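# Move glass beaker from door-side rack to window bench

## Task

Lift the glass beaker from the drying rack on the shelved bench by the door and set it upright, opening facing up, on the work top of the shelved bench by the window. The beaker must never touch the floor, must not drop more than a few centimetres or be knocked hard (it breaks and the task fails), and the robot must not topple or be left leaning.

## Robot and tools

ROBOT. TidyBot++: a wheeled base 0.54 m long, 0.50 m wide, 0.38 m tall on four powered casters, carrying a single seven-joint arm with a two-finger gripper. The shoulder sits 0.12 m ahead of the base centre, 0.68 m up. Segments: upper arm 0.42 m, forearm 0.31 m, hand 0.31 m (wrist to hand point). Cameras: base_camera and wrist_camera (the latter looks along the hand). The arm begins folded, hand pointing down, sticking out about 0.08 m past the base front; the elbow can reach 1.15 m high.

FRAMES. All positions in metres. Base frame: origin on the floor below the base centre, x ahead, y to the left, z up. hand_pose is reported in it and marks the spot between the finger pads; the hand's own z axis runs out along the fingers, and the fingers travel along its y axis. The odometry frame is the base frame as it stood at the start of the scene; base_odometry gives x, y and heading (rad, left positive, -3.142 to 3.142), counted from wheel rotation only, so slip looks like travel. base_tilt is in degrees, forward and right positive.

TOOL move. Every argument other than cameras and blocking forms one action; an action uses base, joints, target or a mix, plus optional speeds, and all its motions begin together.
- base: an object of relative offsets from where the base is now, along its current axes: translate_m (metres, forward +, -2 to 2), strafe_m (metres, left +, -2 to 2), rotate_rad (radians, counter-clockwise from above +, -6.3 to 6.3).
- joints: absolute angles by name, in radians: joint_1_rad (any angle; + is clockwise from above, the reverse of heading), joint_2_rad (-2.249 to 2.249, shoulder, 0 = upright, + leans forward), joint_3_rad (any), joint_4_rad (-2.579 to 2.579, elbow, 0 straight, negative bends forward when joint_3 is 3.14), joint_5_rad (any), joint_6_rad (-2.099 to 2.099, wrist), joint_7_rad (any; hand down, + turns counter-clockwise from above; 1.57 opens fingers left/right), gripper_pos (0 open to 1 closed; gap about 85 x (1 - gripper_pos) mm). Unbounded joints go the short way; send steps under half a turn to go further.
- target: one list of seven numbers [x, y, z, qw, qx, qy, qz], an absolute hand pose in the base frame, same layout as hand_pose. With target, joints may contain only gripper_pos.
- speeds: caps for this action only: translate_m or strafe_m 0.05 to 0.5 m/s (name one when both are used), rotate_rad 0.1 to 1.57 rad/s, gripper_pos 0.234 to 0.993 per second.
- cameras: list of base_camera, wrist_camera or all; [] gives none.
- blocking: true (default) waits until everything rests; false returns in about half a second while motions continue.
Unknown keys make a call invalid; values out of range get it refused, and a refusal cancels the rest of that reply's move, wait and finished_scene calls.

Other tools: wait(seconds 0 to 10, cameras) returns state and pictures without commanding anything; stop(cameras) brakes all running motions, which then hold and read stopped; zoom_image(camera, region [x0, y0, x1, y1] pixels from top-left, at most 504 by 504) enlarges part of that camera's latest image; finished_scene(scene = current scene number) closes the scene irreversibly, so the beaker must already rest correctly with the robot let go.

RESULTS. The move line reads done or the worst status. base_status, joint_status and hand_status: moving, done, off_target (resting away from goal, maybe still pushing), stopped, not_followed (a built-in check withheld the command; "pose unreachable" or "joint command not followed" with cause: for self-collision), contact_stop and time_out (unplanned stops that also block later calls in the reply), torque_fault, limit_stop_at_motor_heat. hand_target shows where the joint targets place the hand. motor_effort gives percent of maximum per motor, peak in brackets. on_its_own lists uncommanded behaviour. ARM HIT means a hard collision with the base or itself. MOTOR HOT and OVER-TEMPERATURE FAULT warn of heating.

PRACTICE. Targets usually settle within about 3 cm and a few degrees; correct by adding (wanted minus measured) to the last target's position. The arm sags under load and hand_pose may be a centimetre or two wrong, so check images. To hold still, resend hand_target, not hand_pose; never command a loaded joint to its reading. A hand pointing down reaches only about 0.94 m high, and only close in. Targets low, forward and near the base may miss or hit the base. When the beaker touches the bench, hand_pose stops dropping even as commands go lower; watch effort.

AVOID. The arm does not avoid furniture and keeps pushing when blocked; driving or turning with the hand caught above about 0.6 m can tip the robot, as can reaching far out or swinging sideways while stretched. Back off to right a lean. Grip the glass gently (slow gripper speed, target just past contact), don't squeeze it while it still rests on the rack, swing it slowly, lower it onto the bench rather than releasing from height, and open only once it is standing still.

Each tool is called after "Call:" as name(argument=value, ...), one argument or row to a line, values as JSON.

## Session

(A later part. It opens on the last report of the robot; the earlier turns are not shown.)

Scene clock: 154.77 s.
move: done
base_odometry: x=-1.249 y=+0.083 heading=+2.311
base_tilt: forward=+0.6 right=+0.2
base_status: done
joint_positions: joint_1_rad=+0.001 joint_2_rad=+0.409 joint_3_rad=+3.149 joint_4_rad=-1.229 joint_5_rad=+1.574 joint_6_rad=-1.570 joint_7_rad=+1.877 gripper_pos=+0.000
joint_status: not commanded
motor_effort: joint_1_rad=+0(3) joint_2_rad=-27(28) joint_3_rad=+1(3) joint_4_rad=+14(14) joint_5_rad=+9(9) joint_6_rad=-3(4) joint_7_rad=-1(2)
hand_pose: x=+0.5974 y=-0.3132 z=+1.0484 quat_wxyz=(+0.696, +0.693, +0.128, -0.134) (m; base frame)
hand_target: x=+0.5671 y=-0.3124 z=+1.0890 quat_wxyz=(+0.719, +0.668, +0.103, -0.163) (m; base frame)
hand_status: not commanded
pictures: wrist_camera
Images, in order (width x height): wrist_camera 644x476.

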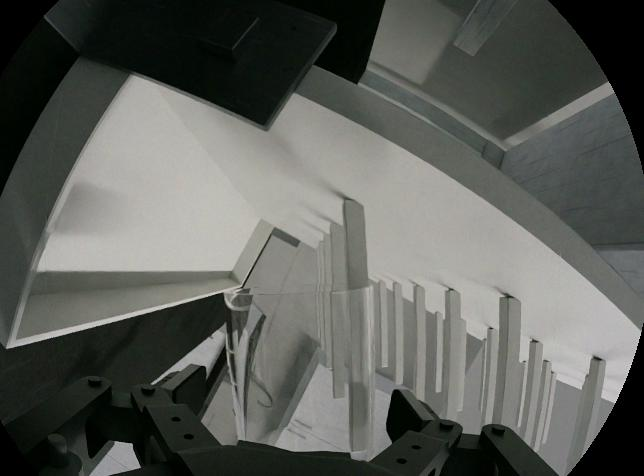

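Call:
move(
  joints={"gripper_pos": 0.22},
  speeds={"gripper_pos": 0.234},
  cameras=["wrist_camera"],
)

Call:
zoom_image(
  camera="wrist_camera",
  region=[140, 220, 440, 470],
)

Scene clock: 156.90 s.
move: done
base_odometry: x=-1.249 y=+0.083 heading=+2.311
base_tilt: forward=+0.6 right=+0.1
base_status: not commanded
joint_positions: joint_1_rad=+0.001 joint_2_rad=+0.408 joint_3_rad=+3.149 joint_4_rad=-1.229 joint_5_rad=+1.580 joint_6_rad=-1.570 joint_7_rad=+1.877 gripper_pos=+0.219
joint_status: all done
motor_effort: joint_1_rad=+2(2) joint_2_rad=-26(28) joint_3_rad=+2(3) joint_4_rad=+13(14) joint_5_rad=+7(9) joint_6_rad=-4(4) joint_7_rad=-1(2)
hand_pose: x=+0.5977 y=-0.3129 z=+1.0506 quat_wxyz=(+0.699, +0.691, +0.128, -0.134) (m; base frame)
hand_target: x=+0.5671 y=-0.3124 z=+1.0890 quat_wxyz=(+0.719, +0.668, +0.103, -0.163) (m; base frame)
hand_status: not commanded
pictures: wrist_camera
Images, in order (width x height): wrist_camera 644x476.

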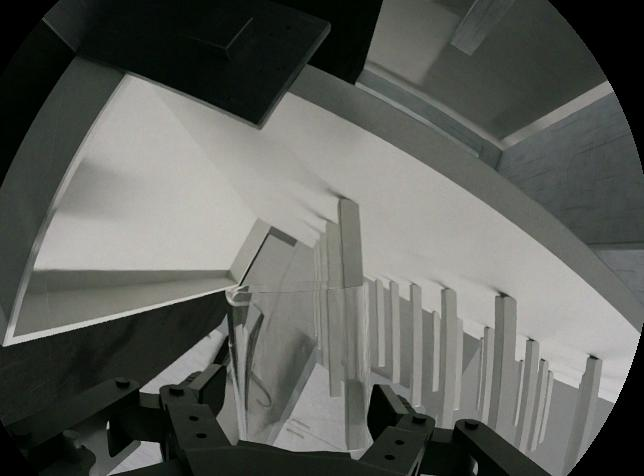

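Scaled by 1.680.

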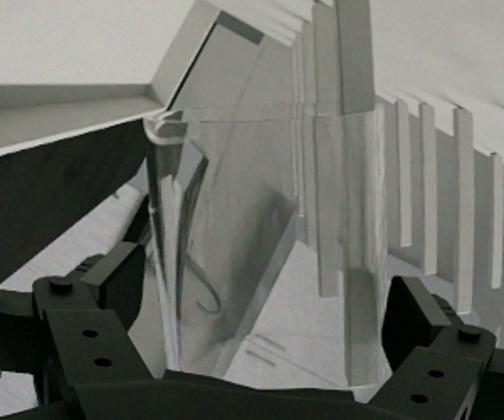

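Call:
move(
  joints={"gripper_pos": 0.24},
  speeds={"gripper_pos": 0.234},
  cameras=[],
)

Call:
move(
  joints={"gripper_pos": 0.26},
  speeds={"gripper_pos": 0.234},
  cameras=["wrist_camera"],
)

Call:
zoom_image(
  camera="wrist_camera",
  region=[140, 220, 440, 470],
)

Scene clock: 158.40 s.
move: done
base_odometry: x=-1.249 y=+0.083 heading=+2.311
base_tilt: forward=+0.6 right=+0.2
base_status: not commanded
joint_positions: joint_1_rad=+0.000 joint_2_rad=+0.408 joint_3_rad=+3.149 joint_4_rad=-1.229 joint_5_rad=+1.582 joint_6_rad=-1.570 joint_7_rad=+1.877 gripper_pos=+0.239
joint_status: all done
motor_effort: joint_1_rad=+2(3) joint_2_rad=-26(27) joint_3_rad=+3(3) joint_4_rad=+13(13) joint_5_rad=+7(8) joint_6_rad=-3(4) joint_7_rad=+0(2)
hand_pose: x=+0.5979 y=-0.3125 z=+1.0512 quat_wxyz=(+0.699, +0.690, +0.128, -0.134) (m; base frame)
hand_target: x=+0.5671 y=-0.3124 z=+1.0890 quat_wxyz=(+0.719, +0.668, +0.103, -0.163) (m; base frame)
hand_status: not commanded
pictures: none
No camera images: "cameras" was empty.

Scene clock: 158.80 s.
move: done
base_odometry: x=-1.249 y=+0.083 heading=+2.311
base_tilt: forward=+0.6 right=+0.2
base_status: not commanded
joint_positions: joint_1_rad=-0.001 joint_2_rad=+0.408 joint_3_rad=+3.149 joint_4_rad=-1.229 joint_5_rad=+1.583 joint_6_rad=-1.570 joint_7_rad=+1.877 gripper_pos=+0.259
joint_status: all done
motor_effort: joint_1_rad=+3(3) joint_2_rad=-27(27) joint_3_rad=+3(3) joint_4_rad=+13(13) joint_5_rad=+7(7) joint_6_rad=-4(4) joint_7_rad=-1(1)
hand_pose: x=+0.5981 y=-0.3122 z=+1.0518 quat_wxyz=(+0.700, +0.690, +0.128, -0.134) (m; base frame)
hand_target: x=+0.5671 y=-0.3124 z=+1.0890 quat_wxyz=(+0.719, +0.668, +0.103, -0.163) (m; base frame)
hand_status: not commanded
pictures: wrist_camera
Images, in order (width x height): wrist_camera 644x476.

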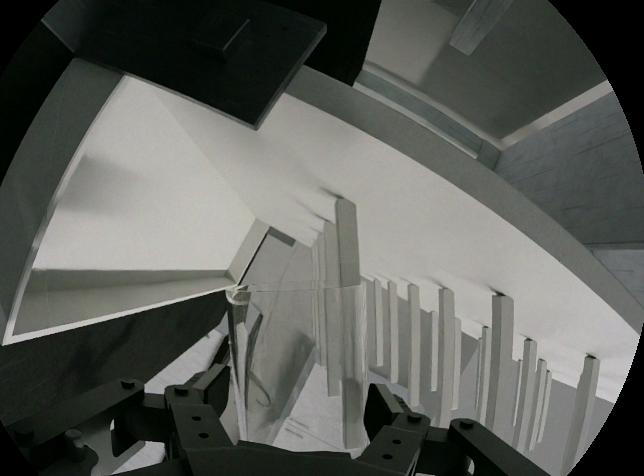

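Scaled by 1.680.

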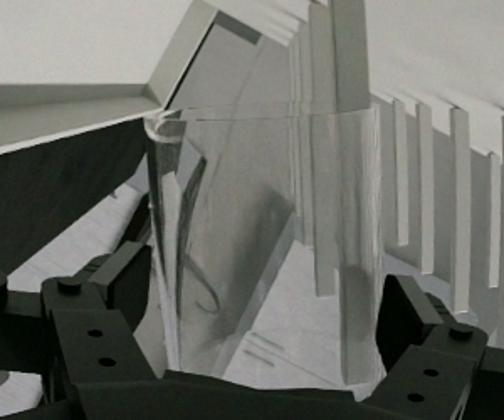

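Call:
move(
  joints={"gripper_pos": 0.275},
  speeds={"gripper_pos": 0.234},
  cameras=[],
)

Call:
move(
  joints={"gripper_pos": 0.29},
  speeds={"gripper_pos": 0.234},
  cameras=["wrist_camera"],
)

Call:
zoom_image(
  camera="wrist_camera",
  region=[140, 220, 440, 470],
)

Scene clock: 160.37 s.
move: done
base_odometry: x=-1.249 y=+0.083 heading=+2.311
base_tilt: forward=+0.6 right=+0.2
base_status: not commanded
joint_positions: joint_1_rad=-0.001 joint_2_rad=+0.408 joint_3_rad=+3.149 joint_4_rad=-1.229 joint_5_rad=+1.584 joint_6_rad=-1.570 joint_7_rad=+1.877 gripper_pos=+0.275
joint_status: all done
motor_effort: joint_1_rad=+3(3) joint_2_rad=-27(27) joint_3_rad=+3(3) joint_4_rad=+13(13) joint_5_rad=+7(7) joint_6_rad=-4(5) joint_7_rad=-1(2)
hand_pose: x=+0.5982 y=-0.3119 z=+1.0521 quat_wxyz=(+0.700, +0.689, +0.128, -0.134) (m; base frame)
hand_target: x=+0.5671 y=-0.3124 z=+1.0890 quat_wxyz=(+0.719, +0.668, +0.103, -0.163) (m; base frame)
hand_status: not commanded
pictures: none
No camera images: "cameras" was empty.

Scene clock: 160.70 s.
move: done
base_odometry: x=-1.249 y=+0.083 heading=+2.311
base_tilt: forward=+0.6 right=+0.2
base_status: not commanded
joint_positions: joint_1_rad=-0.002 joint_2_rad=+0.408 joint_3_rad=+3.149 joint_4_rad=-1.229 joint_5_rad=+1.585 joint_6_rad=-1.570 joint_7_rad=+1.877 gripper_pos=+0.291
joint_status: all done
motor_effort: joint_1_rad=+3(3) joint_2_rad=-26(27) joint_3_rad=+3(4) joint_4_rad=+13(13) joint_5_rad=+7(7) joint_6_rad=-5(5) joint_7_rad=-1(2)
hand_pose: x=+0.5983 y=-0.3116 z=+1.0525 quat_wxyz=(+0.701, +0.689, +0.128, -0.133) (m; base frame)
hand_target: x=+0.5671 y=-0.3124 z=+1.0890 quat_wxyz=(+0.719, +0.668, +0.103, -0.163) (m; base frame)
hand_status: not commanded
pictures: wrist_camera
Images, in order (width x height): wrist_camera 644x476.

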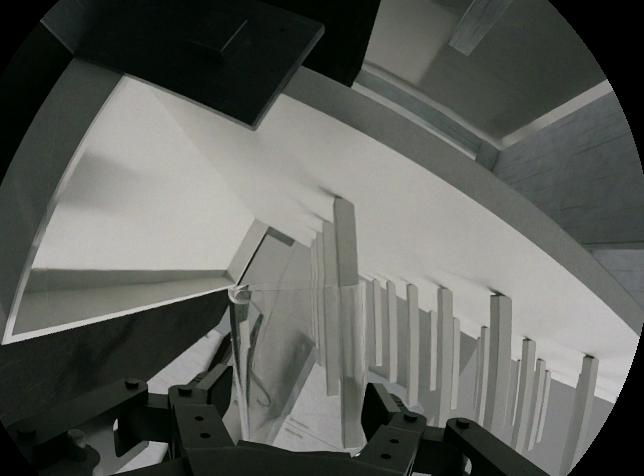

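Scaled by 1.680.

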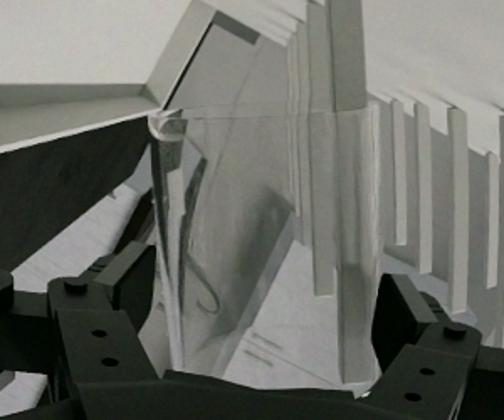

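Call:
move(
  joints={"gripper_pos": 0.31},
  speeds={"gripper_pos": 0.234},
  cameras=[],
)

Call:
move(
  joints={"gripper_pos": 0.33},
  speeds={"gripper_pos": 0.234},
  cameras=["wrist_camera"],
)

Call:
zoom_image(
  camera="wrist_camera",
  region=[140, 220, 440, 470],
)

Scene clock: 162.30 s.
move: done
base_odometry: x=-1.249 y=+0.083 heading=+2.311
base_tilt: forward=+0.6 right=+0.2
base_status: not commanded
joint_positions: joint_1_rad=-0.003 joint_2_rad=+0.407 joint_3_rad=+3.149 joint_4_rad=-1.229 joint_5_rad=+1.586 joint_6_rad=-1.570 joint_7_rad=+1.877 gripper_pos=+0.311
joint_status: all done
motor_effort: joint_1_rad=+3(3) joint_2_rad=-26(27) joint_3_rad=+3(3) joint_4_rad=+13(13) joint_5_rad=+6(7) joint_6_rad=-4(5) joint_7_rad=-1(1)
hand_pose: x=+0.5984 y=-0.3113 z=+1.0530 quat_wxyz=(+0.701, +0.689, +0.128, -0.133) (m; base frame)
hand_target: x=+0.5671 y=-0.3124 z=+1.0890 quat_wxyz=(+0.719, +0.668, +0.103, -0.163) (m; base frame)
hand_status: not commanded
pictures: none
No camera images: "cameras" was empty.

Scene clock: 162.70 s.
move: done
base_odometry: x=-1.249 y=+0.083 heading=+2.311
base_tilt: forward=+0.6 right=+0.1
base_status: not commanded
joint_positions: joint_1_rad=-0.003 joint_2_rad=+0.407 joint_3_rad=+3.149 joint_4_rad=-1.229 joint_5_rad=+1.587 joint_6_rad=-1.570 joint_7_rad=+1.877 gripper_pos=+0.330
joint_status: all done
motor_effort: joint_1_rad=+3(4) joint_2_rad=-26(27) joint_3_rad=+3(3) joint_4_rad=+13(13) joint_5_rad=+7(7) joint_6_rad=-4(5) joint_7_rad=-1(2)
hand_pose: x=+0.5986 y=-0.3110 z=+1.0535 quat_wxyz=(+0.702, +0.688, +0.129, -0.133) (m; base frame)
hand_target: x=+0.5671 y=-0.3124 z=+1.0890 quat_wxyz=(+0.719, +0.668, +0.103, -0.163) (m; base frame)
hand_status: not commanded
pictures: wrist_camera
Images, in order (width x height): wrist_camera 644x476.

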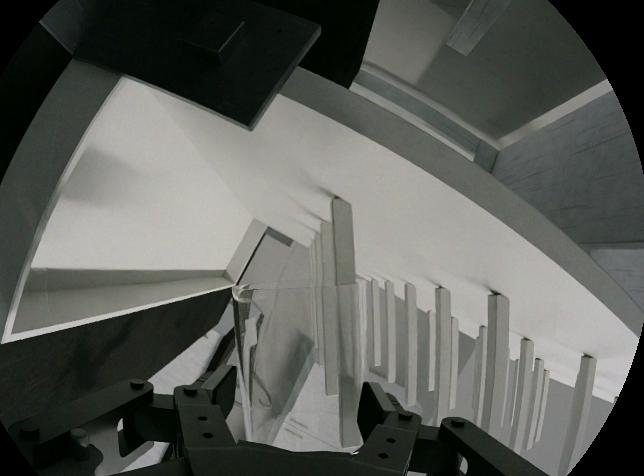

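Scaled by 1.680.

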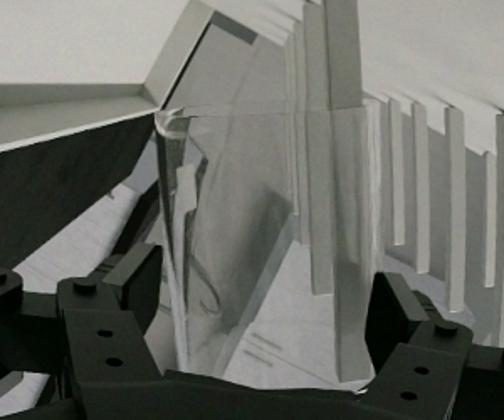

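Call:
move(
  joints={"gripper_pos": 0.35},
  speeds={"gripper_pos": 0.234},
  cameras=[],
)

Call:
move(
  joints={"gripper_pos": 0.37},
  speeds={"gripper_pos": 0.234},
  cameras=[],
)

Call:
move(
  joints={"gripper_pos": 0.39},
  speeds={"gripper_pos": 0.234},
  cameras=["wrist_camera"],
)

Call:
zoom_image(
  camera="wrist_camera",
  region=[140, 220, 440, 470],
)

Scene clock: 164.33 s.
move: done
base_odometry: x=-1.249 y=+0.083 heading=+2.311
base_tilt: forward=+0.5 right=+0.2
base_status: not commanded
joint_positions: joint_1_rad=-0.004 joint_2_rad=+0.407 joint_3_rad=+3.149 joint_4_rad=-1.229 joint_5_rad=+1.589 joint_6_rad=-1.570 joint_7_rad=+1.877 gripper_pos=+0.350
joint_status: all done
motor_effort: joint_1_rad=+3(3) joint_2_rad=-27(27) joint_3_rad=+3(4) joint_4_rad=+13(13) joint_5_rad=+6(7) joint_6_rad=-4(5) joint_7_rad=-1(2)
hand_pose: x=+0.5987 y=-0.3107 z=+1.0539 quat_wxyz=(+0.702, +0.688, +0.129, -0.133) (m; base frame)
hand_target: x=+0.5671 y=-0.3124 z=+1.0890 quat_wxyz=(+0.719, +0.668, +0.103, -0.163) (m; base frame)
hand_status: not commanded
pictures: none
No camera images: "cameras" was empty.

Scene clock: 164.73 s.
move: done
base_odometry: x=-1.249 y=+0.083 heading=+2.311
base_tilt: forward=+0.6 right=+0.2
base_status: not commanded
joint_positions: joint_1_rad=-0.004 joint_2_rad=+0.407 joint_3_rad=+3.149 joint_4_rad=-1.229 joint_5_rad=+1.590 joint_6_rad=-1.571 joint_7_rad=+1.877 gripper_pos=+0.370
joint_status: all done
motor_effort: joint_1_rad=+3(4) joint_2_rad=-26(27) joint_3_rad=+3(4) joint_4_rad=+13(13) joint_5_rad=+6(7) joint_6_rad=-4(5) joint_7_rad=-1(2)
hand_pose: x=+0.5988 y=-0.3105 z=+1.0544 quat_wxyz=(+0.703, +0.687, +0.129, -0.133) (m; base frame)
hand_target: x=+0.5671 y=-0.3124 z=+1.0890 quat_wxyz=(+0.719, +0.668, +0.103, -0.163) (m; base frame)
hand_status: not commanded
pictures: none
No camera images: "cameras" was empty.

Scene clock: 165.13 s.
move: done
base_odometry: x=-1.249 y=+0.083 heading=+2.311
base_tilt: forward=+0.6 right=+0.2
base_status: not commanded
joint_positions: joint_1_rad=-0.005 joint_2_rad=+0.407 joint_3_rad=+3.149 joint_4_rad=-1.229 joint_5_rad=+1.592 joint_6_rad=-1.571 joint_7_rad=+1.877 gripper_pos=+0.390
joint_status: all done
motor_effort: joint_1_rad=+3(4) joint_2_rad=-27(27) joint_3_rad=+3(4) joint_4_rad=+13(13) joint_5_rad=+6(7) joint_6_rad=-4(6) joint_7_rad=-2(2)
hand_pose: x=+0.5990 y=-0.3102 z=+1.0549 quat_wxyz=(+0.703, +0.687, +0.129, -0.132) (m; base frame)
hand_target: x=+0.5671 y=-0.3124 z=+1.0890 quat_wxyz=(+0.719, +0.668, +0.103, -0.163) (m; base frame)
hand_status: not commanded
pictures: wrist_camera
Images, in order (width x height): wrist_camera 644x476.

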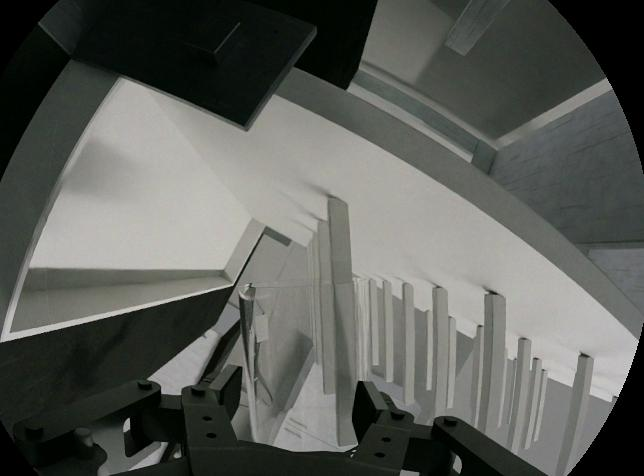

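Scaled by 1.680.

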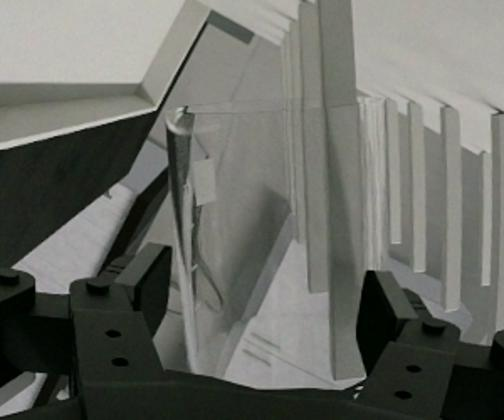

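Call:
move(
  joints={"gripper_pos": 0.0},
  speeds={"gripper_pos": 0.234},
  cameras=["wrist_camera"],
)

Call:
zoom_image(
  camera="wrist_camera",
  region=[140, 220, 440, 470],
)

Scene clock: 170.67 s.
move: done
base_odometry: x=-1.249 y=+0.083 heading=+2.311
base_tilt: forward=+0.6 right=+0.2
base_status: not commanded
joint_positions: joint_1_rad=-0.004 joint_2_rad=+0.407 joint_3_rad=+3.149 joint_4_rad=-1.229 joint_5_rad=+1.592 joint_6_rad=-1.574 joint_7_rad=+1.877 gripper_pos=+0.000
joint_status: all done
motor_effort: joint_1_rad=+1(3) joint_2_rad=-26(28) joint_3_rad=+1(3) joint_4_rad=+14(14) joint_5_rad=+9(10) joint_6_rad=-2(5) joint_7_rad=-1(2)
hand_pose: x=+0.5975 y=-0.3108 z=+1.0550 quat_wxyz=(+0.703, +0.687, +0.127, -0.134) (m; base frame)
hand_target: x=+0.5671 y=-0.3124 z=+1.0890 quat_wxyz=(+0.719, +0.668, +0.103, -0.163) (m; base frame)
hand_status: not commanded
pictures: wrist_camera
Images, in order (width x height): wrist_camera 644x476.

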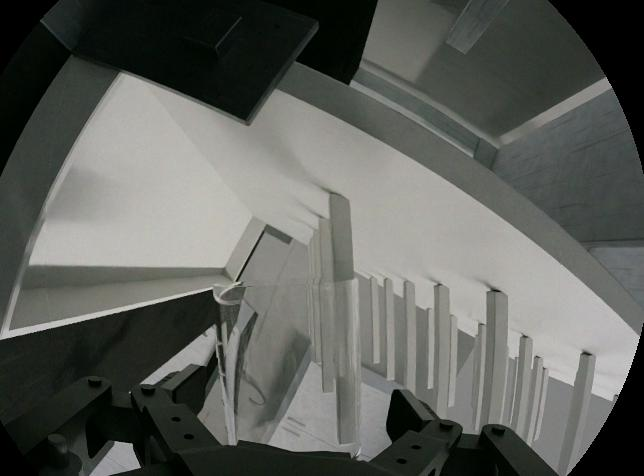

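Scaled by 1.680.

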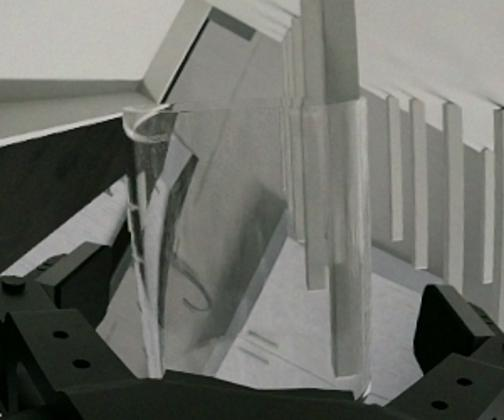

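Call:
move(
  joints={"joint_2_rad": 0.445},
  cameras=["wrist_camera"],
)

Call:
zoom_image(
  camera="wrist_camera",
  region=[140, 220, 440, 470],
)

Scene clock: 173.87 s.
move: done
base_odometry: x=-1.249 y=+0.083 heading=+2.311
base_tilt: forward=+0.6 right=+0.2
base_status: not commanded
joint_positions: joint_1_rad=-0.004 joint_2_rad=+0.415 joint_3_rad=+3.149 joint_4_rad=-1.229 joint_5_rad=+1.592 joint_6_rad=-1.574 joint_7_rad=+1.877 gripper_pos=+0.000
joint_status: all done
motor_effort: joint_1_rad=+0(1) joint_2_rad=-27(28) joint_3_rad=+1(2) joint_4_rad=+14(14) joint_5_rad=+9(9) joint_6_rad=-2(3) joint_7_rad=-1(2)
hand_pose: x=+0.6004 y=-0.3108 z=+1.0513 quat_wxyz=(+0.702, +0.686, +0.130, -0.137) (m; base frame)
hand_target: x=+0.5934 y=-0.3124 z=+1.0581 quat_wxyz=(+0.715, +0.662, +0.127, -0.185) (m; base frame)
hand_status: not commanded
pictures: wrist_camera
Images, in order (width x height): wrist_camera 644x476.

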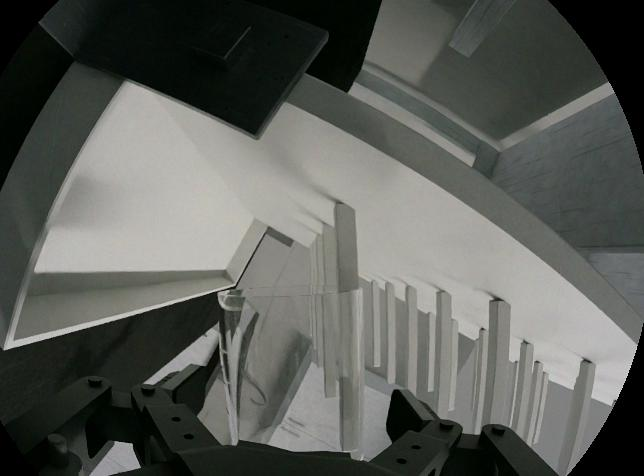

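Scaled by 1.680.

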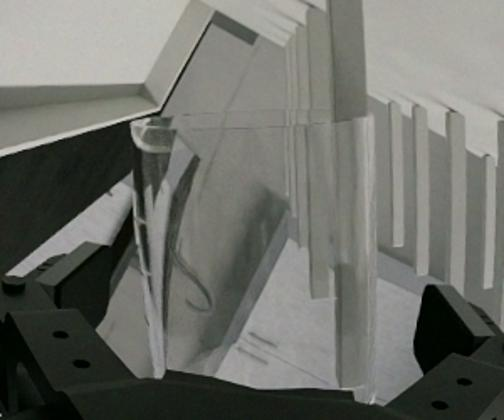

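Call:
move(
  base={"strafe_m": -0.02},
  joints={"joint_2_rad": 0.453},
  speeds={"strafe_m": 0.06},
  cameras=["wrist_camera"],
)

Call:
zoom_image(
  camera="wrist_camera",
  region=[140, 220, 440, 470],
)

Scene clock: 175.33 s.
move: done
base_odometry: x=-1.234 y=+0.097 heading=+2.312
base_tilt: forward=+0.6 right=+0.2
base_status: done
joint_positions: joint_1_rad=-0.001 joint_2_rad=+0.415 joint_3_rad=+3.149 joint_4_rad=-1.229 joint_5_rad=+1.592 joint_6_rad=-1.574 joint_7_rad=+1.877 gripper_pos=+0.000
joint_status: all done
motor_effort: joint_1_rad=+0(4) joint_2_rad=-27(28) joint_3_rad=+1(3) joint_4_rad=+14(14) joint_5_rad=+9(9) joint_6_rad=-2(3) joint_7_rad=+0(2)
hand_pose: x=+0.6000 y=-0.3120 z=+1.0508 quat_wxyz=(+0.702, +0.686, +0.129, -0.138) (m; base frame)
hand_target: x=+0.5964 y=-0.3124 z=+1.0543 quat_wxyz=(+0.714, +0.662, +0.130, -0.188) (m; base frame)
hand_status: not commanded
pictures: wrist_camera
Images, in order (width x height): wrist_camera 644x476.

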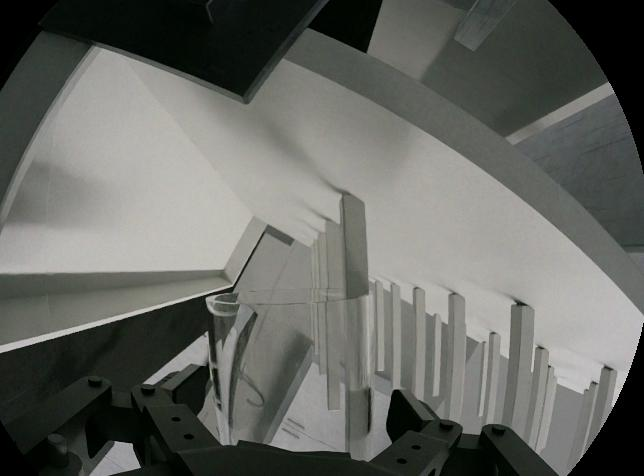

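Scaled by 1.680.

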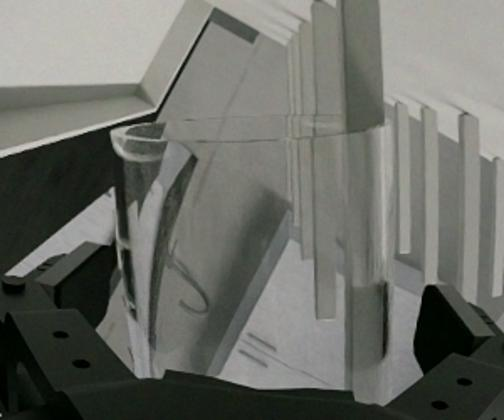

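Call:
move(
  base={"strafe_m": -0.01},
  speeds={"strafe_m": 0.06},
  cameras=[],
)

Call:
move(
  joints={"gripper_pos": 0.18},
  speeds={"gripper_pos": 0.234},
  cameras=["wrist_camera"],
)

Call:
zoom_image(
  camera="wrist_camera",
  region=[140, 220, 440, 470],
)

Call:
move(
  joints={"gripper_pos": 0.22},
  speeds={"gripper_pos": 0.234},
  cameras=["wrist_camera"],
)

Call:
zoom_image(
  camera="wrist_camera",
  region=[140, 220, 440, 470],
)

Scene clock: 178.23 s.
move: done
base_odometry: x=-1.227 y=+0.104 heading=+2.312
base_tilt: forward=+0.6 right=+0.1
base_status: done
joint_positions: joint_1_rad=+0.003 joint_2_rad=+0.415 joint_3_rad=+3.150 joint_4_rad=-1.229 joint_5_rad=+1.592 joint_6_rad=-1.574 joint_7_rad=+1.877 gripper_pos=+0.000
joint_status: not commanded
motor_effort: joint_1_rad=+0(4) joint_2_rad=-27(29) joint_3_rad=+1(3) joint_4_rad=+14(14) joint_5_rad=+9(10) joint_6_rad=-2(3) joint_7_rad=-1(2)
hand_pose: x=+0.5987 y=-0.3139 z=+1.0509 quat_wxyz=(+0.702, +0.687, +0.128, -0.139) (m; base frame)
hand_target: x=+0.5964 y=-0.3124 z=+1.0543 quat_wxyz=(+0.714, +0.662, +0.130, -0.188) (m; base frame)
hand_status: not commanded
pictures: none
No camera images: "cameras" was empty.

Scene clock: 179.33 s.
move: done
base_odometry: x=-1.227 y=+0.104 heading=+2.312
base_tilt: forward=+0.6 right=+0.2
base_status: not commanded
joint_positions: joint_1_rad=+0.003 joint_2_rad=+0.416 joint_3_rad=+3.150 joint_4_rad=-1.229 joint_5_rad=+1.592 joint_6_rad=-1.574 joint_7_rad=+1.877 gripper_pos=+0.169
joint_status: all done
motor_effort: joint_1_rad=+1(1) joint_2_rad=-28(29) joint_3_rad=+2(2) joint_4_rad=+14(15) joint_5_rad=+9(10) joint_6_rad=-3(3) joint_7_rad=-1(2)
hand_pose: x=+0.5988 y=-0.3139 z=+1.0508 quat_wxyz=(+0.702, +0.687, +0.128, -0.139) (m; base frame)
hand_target: x=+0.5964 y=-0.3124 z=+1.0543 quat_wxyz=(+0.714, +0.662, +0.130, -0.188) (m; base frame)
hand_status: not commanded
pictures: wrist_camera
Images, in order (width x height): wrist_camera 644x476.

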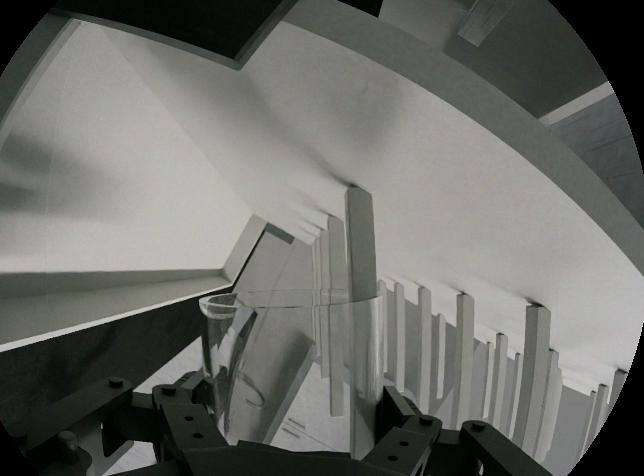

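Scaled by 1.680.

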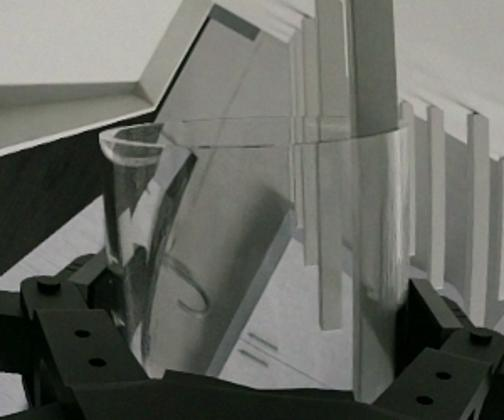

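Scene clock: 179.83 s.
move: off_target
base_odometry: x=-1.227 y=+0.104 heading=+2.312
base_tilt: forward=+0.6 right=+0.2
base_status: not commanded
joint_positions: joint_1_rad=+0.003 joint_2_rad=+0.416 joint_3_rad=+3.150 joint_4_rad=-1.229 joint_5_rad=+1.592 joint_6_rad=-1.574 joint_7_rad=+1.877 gripper_pos=+0.180
joint_status: gripper_pos off_target (ended at +0.180, target +0.220)
motor_effort: joint_1_rad=+1(1) joint_2_rad=-27(28) joint_3_rad=+2(3) joint_4_rad=+14(14) joint_5_rad=+9(10) joint_6_rad=-3(4) joint_7_rad=-1(2)
hand_pose: x=+0.5988 y=-0.3139 z=+1.0508 quat_wxyz=(+0.702, +0.687, +0.128, -0.139) (m; base frame)
hand_target: x=+0.5964 y=-0.3124 z=+1.0543 quat_wxyz=(+0.714, +0.662, +0.130, -0.188) (m; base frame)
hand_status: not commanded
pictures: wrist_camera
Images, in order (width x height): wrist_camera 644x476.

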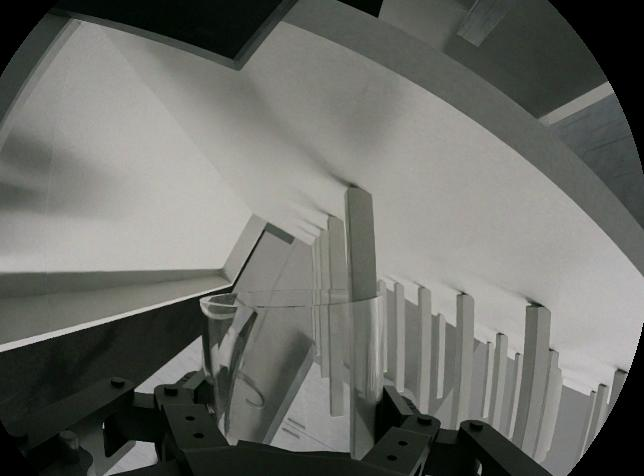

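Scaled by 1.680.

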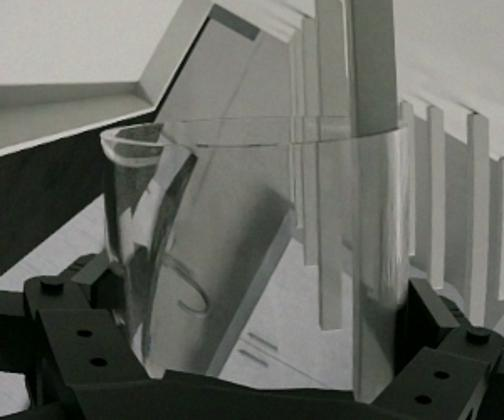

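Call:
move(
  joints={"joint_2_rad": 0.37},
  cameras=["wrist_camera"],
)

Call:
move(
  base={"translate_m": -0.05},
  joints={"joint_2_rad": 0.33},
  speeds={"translate_m": 0.1},
  cameras=["wrist_camera"],
)

Scene clock: 182.40 s.
move: done
base_odometry: x=-1.227 y=+0.104 heading=+2.312
base_tilt: forward=+0.6 right=+0.2
base_status: not commanded
joint_positions: joint_1_rad=+0.003 joint_2_rad=+0.397 joint_3_rad=+3.150 joint_4_rad=-1.229 joint_5_rad=+1.592 joint_6_rad=-1.574 joint_7_rad=+1.877 gripper_pos=+0.180
joint_status: all done
motor_effort: joint_1_rad=+1(1) joint_2_rad=-26(31) joint_3_rad=+2(3) joint_4_rad=+14(15) joint_5_rad=+10(10) joint_6_rad=-3(3) joint_7_rad=-1(2)
hand_pose: x=+0.5917 y=-0.3139 z=+1.0598 quat_wxyz=(+0.703, +0.688, +0.121, -0.133) (m; base frame)
hand_target: x=+0.5639 y=-0.3124 z=+1.0926 quat_wxyz=(+0.719, +0.669, +0.101, -0.160) (m; base frame)
hand_status: not commanded
pictures: wrist_camera
Images, in order (width x height): wrist_camera 644x476.

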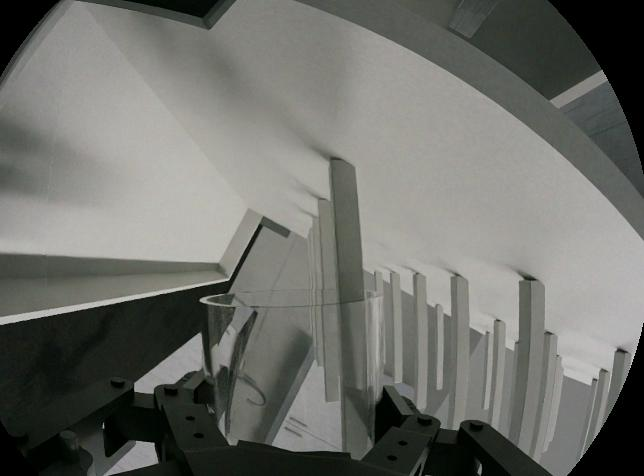

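Scene clock: 183.50 s.
move: done
base_odometry: x=-1.193 y=+0.067 heading=+2.312
base_tilt: forward=+0.5 right=+0.1
base_status: done
joint_positions: joint_1_rad=-0.002 joint_2_rad=+0.344 joint_3_rad=+3.150 joint_4_rad=-1.223 joint_5_rad=+1.611 joint_6_rad=-1.589 joint_7_rad=+1.877 gripper_pos=+0.180
joint_status: all done
motor_effort: joint_1_rad=+0(4) joint_2_rad=-26(31) joint_3_rad=+2(3) joint_4_rad=+14(15) joint_5_rad=+10(11) joint_6_rad=-2(9) joint_7_rad=-1(2)
hand_pose: x=+0.5682 y=-0.3114 z=+1.0918 quat_wxyz=(+0.712, +0.685, +0.096, -0.117) (m; base frame)
hand_target: x=+0.5471 y=-0.3124 z=+1.1101 quat_wxyz=(+0.721, +0.672, +0.086, -0.147) (m; base frame)
hand_status: not commanded
pictures: wrist_camera
Images, in order (width x height): wrist_camera 644x476.

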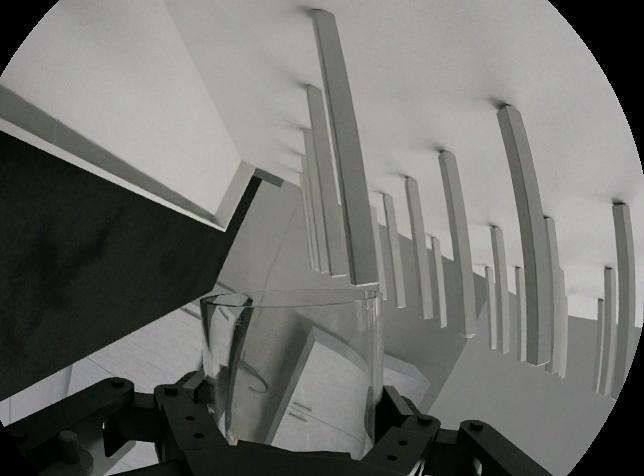

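Call:
move(
  base={"translate_m":-0.15},
  speeds={"translate_m":0.08},
)

Scene clock: 194.10 s.
move: done
base_odometry: x=-1.091 y=-0.044 heading=+2.312
base_tilt: forward=+0.6 right=+0.1
base_status: done
joint_positions: joint_1_rad=-0.002 joint_2_rad=+0.342 joint_3_rad=+3.150 joint_4_rad=-1.223 joint_5_rad=+1.611 joint_6_rad=-1.589 joint_7_rad=+1.877 gripper_pos=+0.180
joint_status: not commanded
motor_effort: joint_1_rad=+1(1) joint_2_rad=-26(30) joint_3_rad=+2(2) joint_4_rad=+15(15) joint_5_rad=+10(11) joint_6_rad=-2(3) joint_7_rad=-2(2)
hand_pose: x=+0.5673 y=-0.3114 z=+1.0927 quat_wxyz=(+0.712, +0.685, +0.095, -0.116) (m; base frame)
hand_target: x=+0.5471 y=-0.3124 z=+1.1101 quat_wxyz=(+0.721, +0.672, +0.086, -0.147) (m; base frame)
hand_status: not commanded
pictures: base_camera, wrist_camera
Images, in order (width x height): base_camera 644x364, wrist_camera 644x476.

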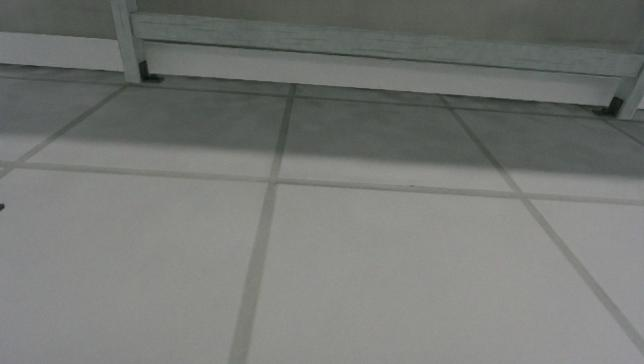

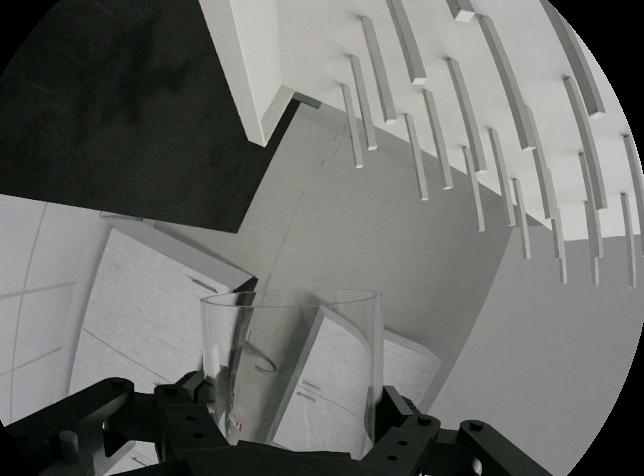

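Call:
move(
  base={"translate_m":-0.6},
  speeds={"translate_m":0.3},
  cameras=[],
)

Call:
move(
  joints={"joint_7_rad":0.05},
)

Scene clock: 197.70 s.
move: done
base_odometry: x=-0.686 y=-0.487 heading=+2.312
base_tilt: forward=+0.5 right=+0.1
base_status: done
joint_positions: joint_1_rad=-0.002 joint_2_rad=+0.339 joint_3_rad=+3.150 joint_4_rad=-1.223 joint_5_rad=+1.611 joint_6_rad=-1.589 joint_7_rad=+1.877 gripper_pos=+0.180
joint_status: not commanded
motor_effort: joint_1_rad=+0(2) joint_2_rad=-25(30) joint_3_rad=+2(3) joint_4_rad=+14(15) joint_5_rad=+10(11) joint_6_rad=-1(3) joint_7_rad=-1(2)
hand_pose: x=+0.5660 y=-0.3114 z=+1.0942 quat_wxyz=(+0.713, +0.686, +0.094, -0.115) (m; base frame)
hand_target: x=+0.5471 y=-0.3124 z=+1.1101 quat_wxyz=(+0.721, +0.672, +0.086, -0.147) (m; base frame)
hand_status: not commanded
pictures: none
No camera images: "cameras" was empty.

Scene clock: 200.07 s.
move: done
base_odometry: x=-0.686 y=-0.487 heading=+2.312
base_tilt: forward=+0.5 right=+0.2
base_status: not commanded
joint_positions: joint_1_rad=-0.002 joint_2_rad=+0.339 joint_3_rad=+3.150 joint_4_rad=-1.223 joint_5_rad=+1.611 joint_6_rad=-1.589 joint_7_rad=+0.109 gripper_pos=+0.180
joint_status: all done
motor_effort: joint_1_rad=+1(1) joint_2_rad=-26(27) joint_3_rad=+1(2) joint_4_rad=+14(15) joint_5_rad=+10(10) joint_6_rad=-1(2) joint_7_rad=-1(2)
hand_pose: x=+0.5660 y=-0.3114 z=+1.0942 quat_wxyz=(+0.541, +0.507, -0.470, +0.478) (m; base frame)
hand_target: x=+0.5471 y=-0.3124 z=+1.1101 quat_wxyz=(+0.546, +0.468, -0.489, +0.493) (m; base frame)
hand_status: not commanded
pictures: base_camera, wrist_camera
Images, in order (width x height): base_camera 644x364, wrist_camera 644x476.

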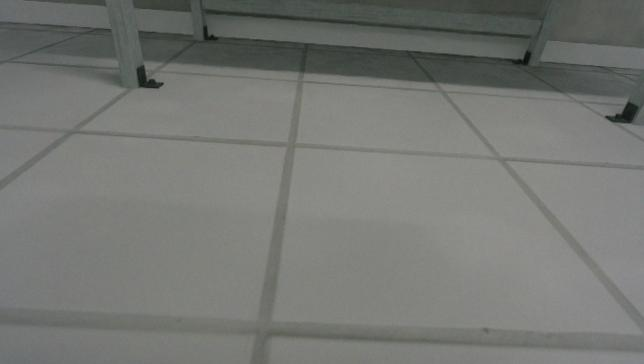

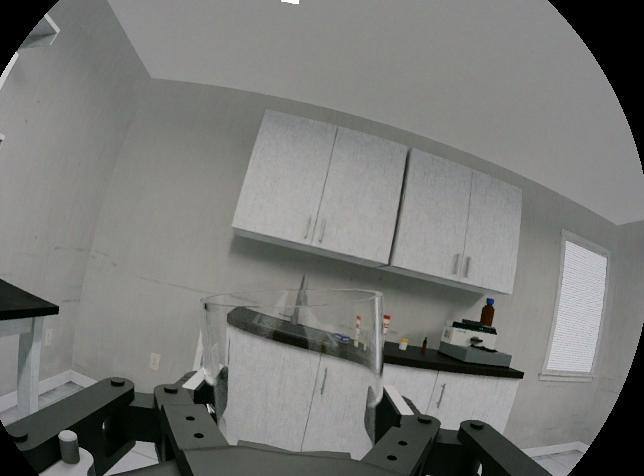

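Call:
move(
  joints={"joint_2_rad":-0.38,"joint_4_rad":-1.95,"joint_7_rad":-0.05},
  cameras=[],
)

Call:
move(
  joints={"joint_6_rad":0.0},
  cameras=["wrist_camera"],
)

Call:
move(
  joints={"joint_5_rad":0.0,"joint_7_rad":1.55},
  cameras=["wrist_camera"],
)

Scene clock: 205.17 s.
move: done
base_odometry: x=-0.686 y=-0.487 heading=+2.312
base_tilt: forward=+0.5 right=+0.1
base_status: not commanded
joint_positions: joint_1_rad=-0.002 joint_2_rad=-0.362 joint_3_rad=+3.150 joint_4_rad=-1.925 joint_5_rad=+1.611 joint_6_rad=-1.589 joint_7_rad=+0.010 gripper_pos=+0.180
joint_status: all done
motor_effort: joint_1_rad=+0(1) joint_2_rad=-3(27) joint_3_rad=-1(3) joint_4_rad=+15(16) joint_5_rad=+10(10) joint_6_rad=-2(3) joint_7_rad=-2(2)
hand_pose: x=+0.2771 y=-0.3120 z=+1.0888 quat_wxyz=(+0.516, +0.485, -0.496, +0.503) (m; base frame)
hand_target: x=+0.2551 y=-0.3126 z=+1.0955 quat_wxyz=(+0.522, +0.450, -0.511, +0.514) (m; base frame)
hand_status: not commanded
pictures: none
No camera images: "cameras" was empty.

Scene clock: 207.33 s.
move: done
base_odometry: x=-0.686 y=-0.487 heading=+2.312
base_tilt: forward=+0.5 right=+0.1
base_status: not commanded
joint_positions: joint_1_rad=-0.002 joint_2_rad=-0.367 joint_3_rad=+3.150 joint_4_rad=-1.925 joint_5_rad=+1.611 joint_6_rad=-0.066 joint_7_rad=+0.009 gripper_pos=+0.180
joint_status: all done
motor_effort: joint_1_rad=+0(2) joint_2_rad=-8(9) joint_3_rad=+0(3) joint_4_rad=+20(20) joint_5_rad=+1(10) joint_6_rad=-2(4) joint_7_rad=+0(2)
hand_pose: x=+0.5930 y=-0.0229 z=+1.0827 quat_wxyz=(+0.041, +0.702, -0.009, +0.711) (m; base frame)
hand_target: x=+0.5887 y=-0.0068 z=+1.0728 quat_wxyz=(+0.013, +0.707, +0.004, +0.707) (m; base frame)
hand_status: not commanded
pictures: wrist_camera
Images, in order (width x height): wrist_camera 644x476.

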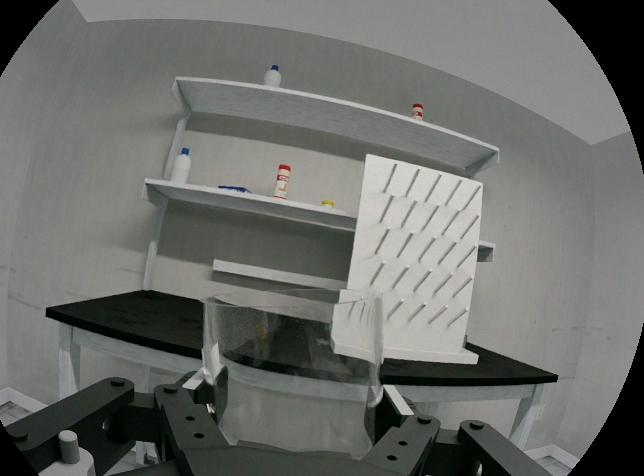

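Scene clock: 209.50 s.
move: done
base_odometry: x=-0.686 y=-0.487 heading=+2.312
base_tilt: forward=+0.5 right=+0.1
base_status: not commanded
joint_positions: joint_1_rad=-0.002 joint_2_rad=-0.367 joint_3_rad=+3.150 joint_4_rad=-1.925 joint_5_rad=+0.071 joint_6_rad=-0.065 joint_7_rad=+1.491 gripper_pos=+0.180
joint_status: all done
motor_effort: joint_1_rad=+0(1) joint_2_rad=-8(9) joint_3_rad=+0(1) joint_4_rad=+20(20) joint_5_rad=+0(2) joint_6_rad=+9(10) joint_7_rad=-1(2)
hand_pose: x=+0.5933 y=-0.0036 z=+1.0621 quat_wxyz=(-0.001, +0.725, -0.008, +0.688) (m; base frame)
hand_target: x=+0.5887 y=-0.0064 z=+1.0731 quat_wxyz=(-0.005, +0.707, -0.014, +0.707) (m; base frame)
hand_status: not commanded
pictures: wrist_camera
Images, in order (width x height): wrist_camera 644x476.

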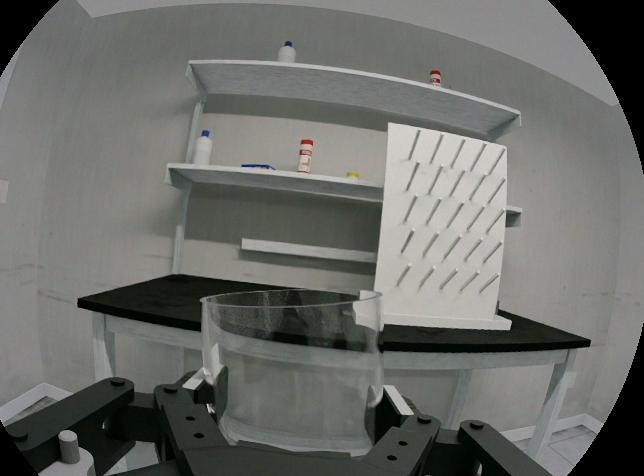

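Call:
move(
  base={"rotate_rad":-2.85},
  speeds={"rotate_rad":0.8},
  joints={"joint_6_rad":0.12},
)

Scene clock: 214.80 s.
move: done
base_odometry: x=-0.686 y=-0.487 heading=-0.537
base_tilt: forward=+0.5 right=+0.2
base_status: done
joint_positions: joint_1_rad=-0.002 joint_2_rad=-0.367 joint_3_rad=+3.150 joint_4_rad=-1.933 joint_5_rad=+0.071 joint_6_rad=+0.051 joint_7_rad=+1.492 gripper_pos=+0.180
joint_status: all done
motor_effort: joint_1_rad=+0(2) joint_2_rad=-7(10) joint_3_rad=+0(2) joint_4_rad=+20(22) joint_5_rad=+1(1) joint_6_rad=+9(11) joint_7_rad=-1(2)
hand_pose: x=+0.5932 y=-0.0015 z=+1.0940 quat_wxyz=(-0.003, +0.687, -0.005, +0.727) (m; base frame)
hand_target: x=+0.5864 y=-0.0066 z=+1.1104 quat_wxyz=(-0.005, +0.663, -0.013, +0.748) (m; base frame)
hand_status: not commanded
pictures: base_camera, wrist_camera
Images, in order (width x height): base_camera 644x364, wrist_camera 644x476.

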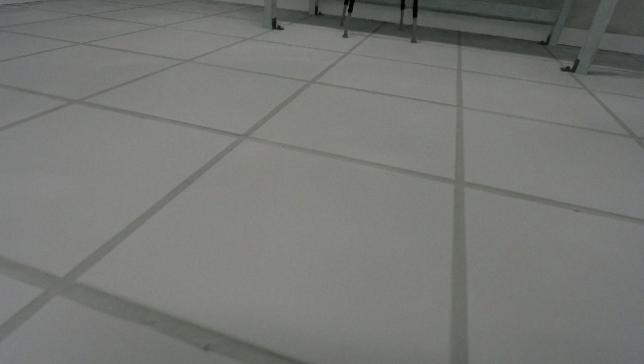

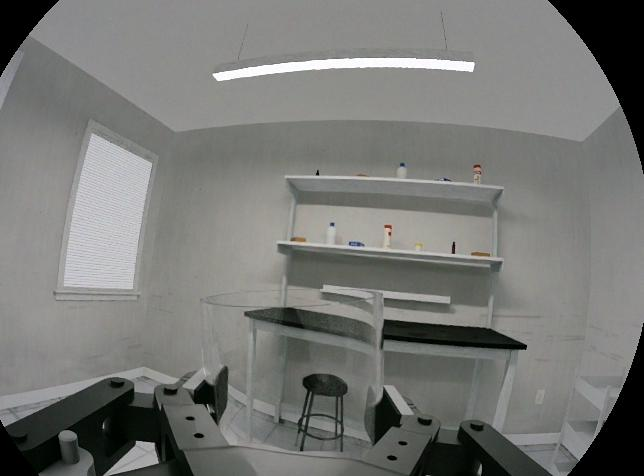

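Call:
move(
  base={"rotate_rad":-0.3},
)

Scene clock: 216.93 s.
move: done
base_odometry: x=-0.686 y=-0.487 heading=-0.836
base_tilt: forward=+0.5 right=+0.2
base_status: done
joint_positions: joint_1_rad=+0.000 joint_2_rad=-0.367 joint_3_rad=+3.152 joint_4_rad=-1.933 joint_5_rad=+0.071 joint_6_rad=+0.051 joint_7_rad=+1.492 gripper_pos=+0.180
joint_status: not commanded
motor_effort: joint_1_rad=+0(2) joint_2_rad=-8(9) joint_3_rad=-1(3) joint_4_rad=+20(20) joint_5_rad=+1(1) joint_6_rad=+9(10) joint_7_rad=-1(2)
hand_pose: x=+0.5932 y=-0.0041 z=+1.0940 quat_wxyz=(-0.002, +0.687, -0.007, +0.727) (m; base frame)
hand_target: x=+0.5864 y=-0.0066 z=+1.1104 quat_wxyz=(-0.005, +0.663, -0.013, +0.748) (m; base frame)
hand_status: not commanded
pictures: base_camera, wrist_camera
Images, in order (width x height): base_camera 644x364, wrist_camera 644x476.

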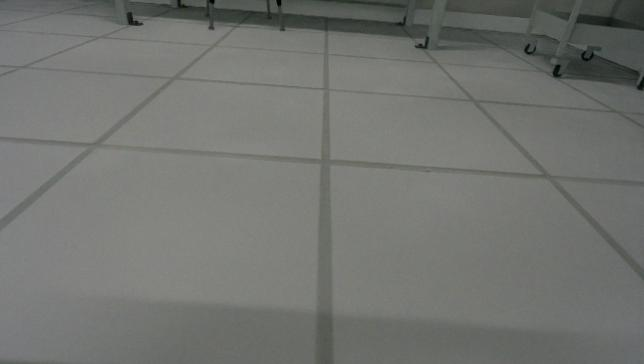

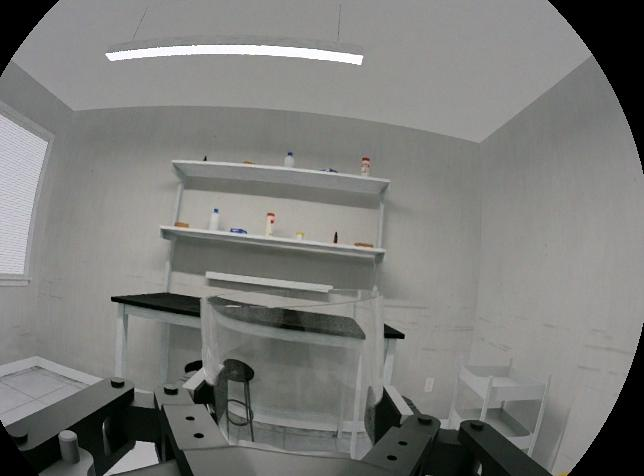

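Call:
move(
  base={"translate_m":0.8},
  speeds={"translate_m":0.35},
)

Scene clock: 221.33 s.
move: done
base_odometry: x=-0.150 y=-1.081 heading=-0.837
base_tilt: forward=+0.6 right=+0.1
base_status: done
joint_positions: joint_1_rad=+0.000 joint_2_rad=-0.372 joint_3_rad=+3.152 joint_4_rad=-1.933 joint_5_rad=+0.071 joint_6_rad=+0.051 joint_7_rad=+1.492 gripper_pos=+0.180
joint_status: not commanded
motor_effort: joint_1_rad=+0(1) joint_2_rad=-7(12) joint_3_rad=+0(1) joint_4_rad=+20(21) joint_5_rad=+1(1) joint_6_rad=+9(9) joint_7_rad=-1(2)
hand_pose: x=+0.5913 y=-0.0041 z=+1.0960 quat_wxyz=(-0.002, +0.685, -0.007, +0.728) (m; base frame)
hand_target: x=+0.5864 y=-0.0066 z=+1.1104 quat_wxyz=(-0.005, +0.663, -0.013, +0.748) (m; base frame)
hand_status: not commanded
pictures: base_camera, wrist_camera
Images, in order (width x height): base_camera 644x364, wrist_camera 644x476.

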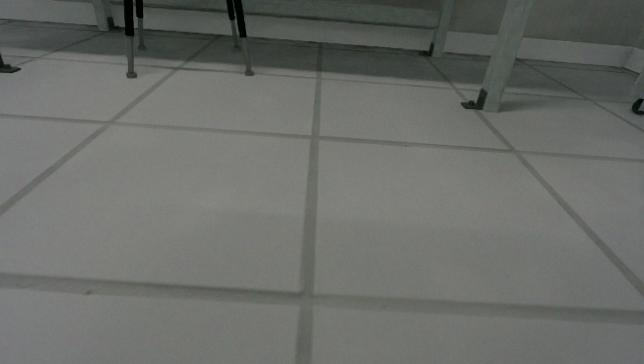

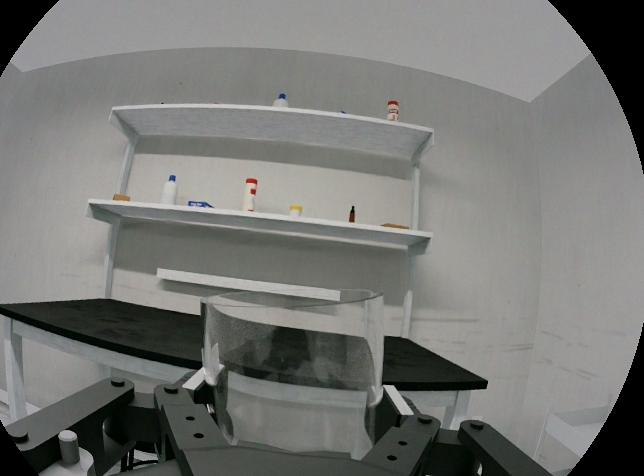

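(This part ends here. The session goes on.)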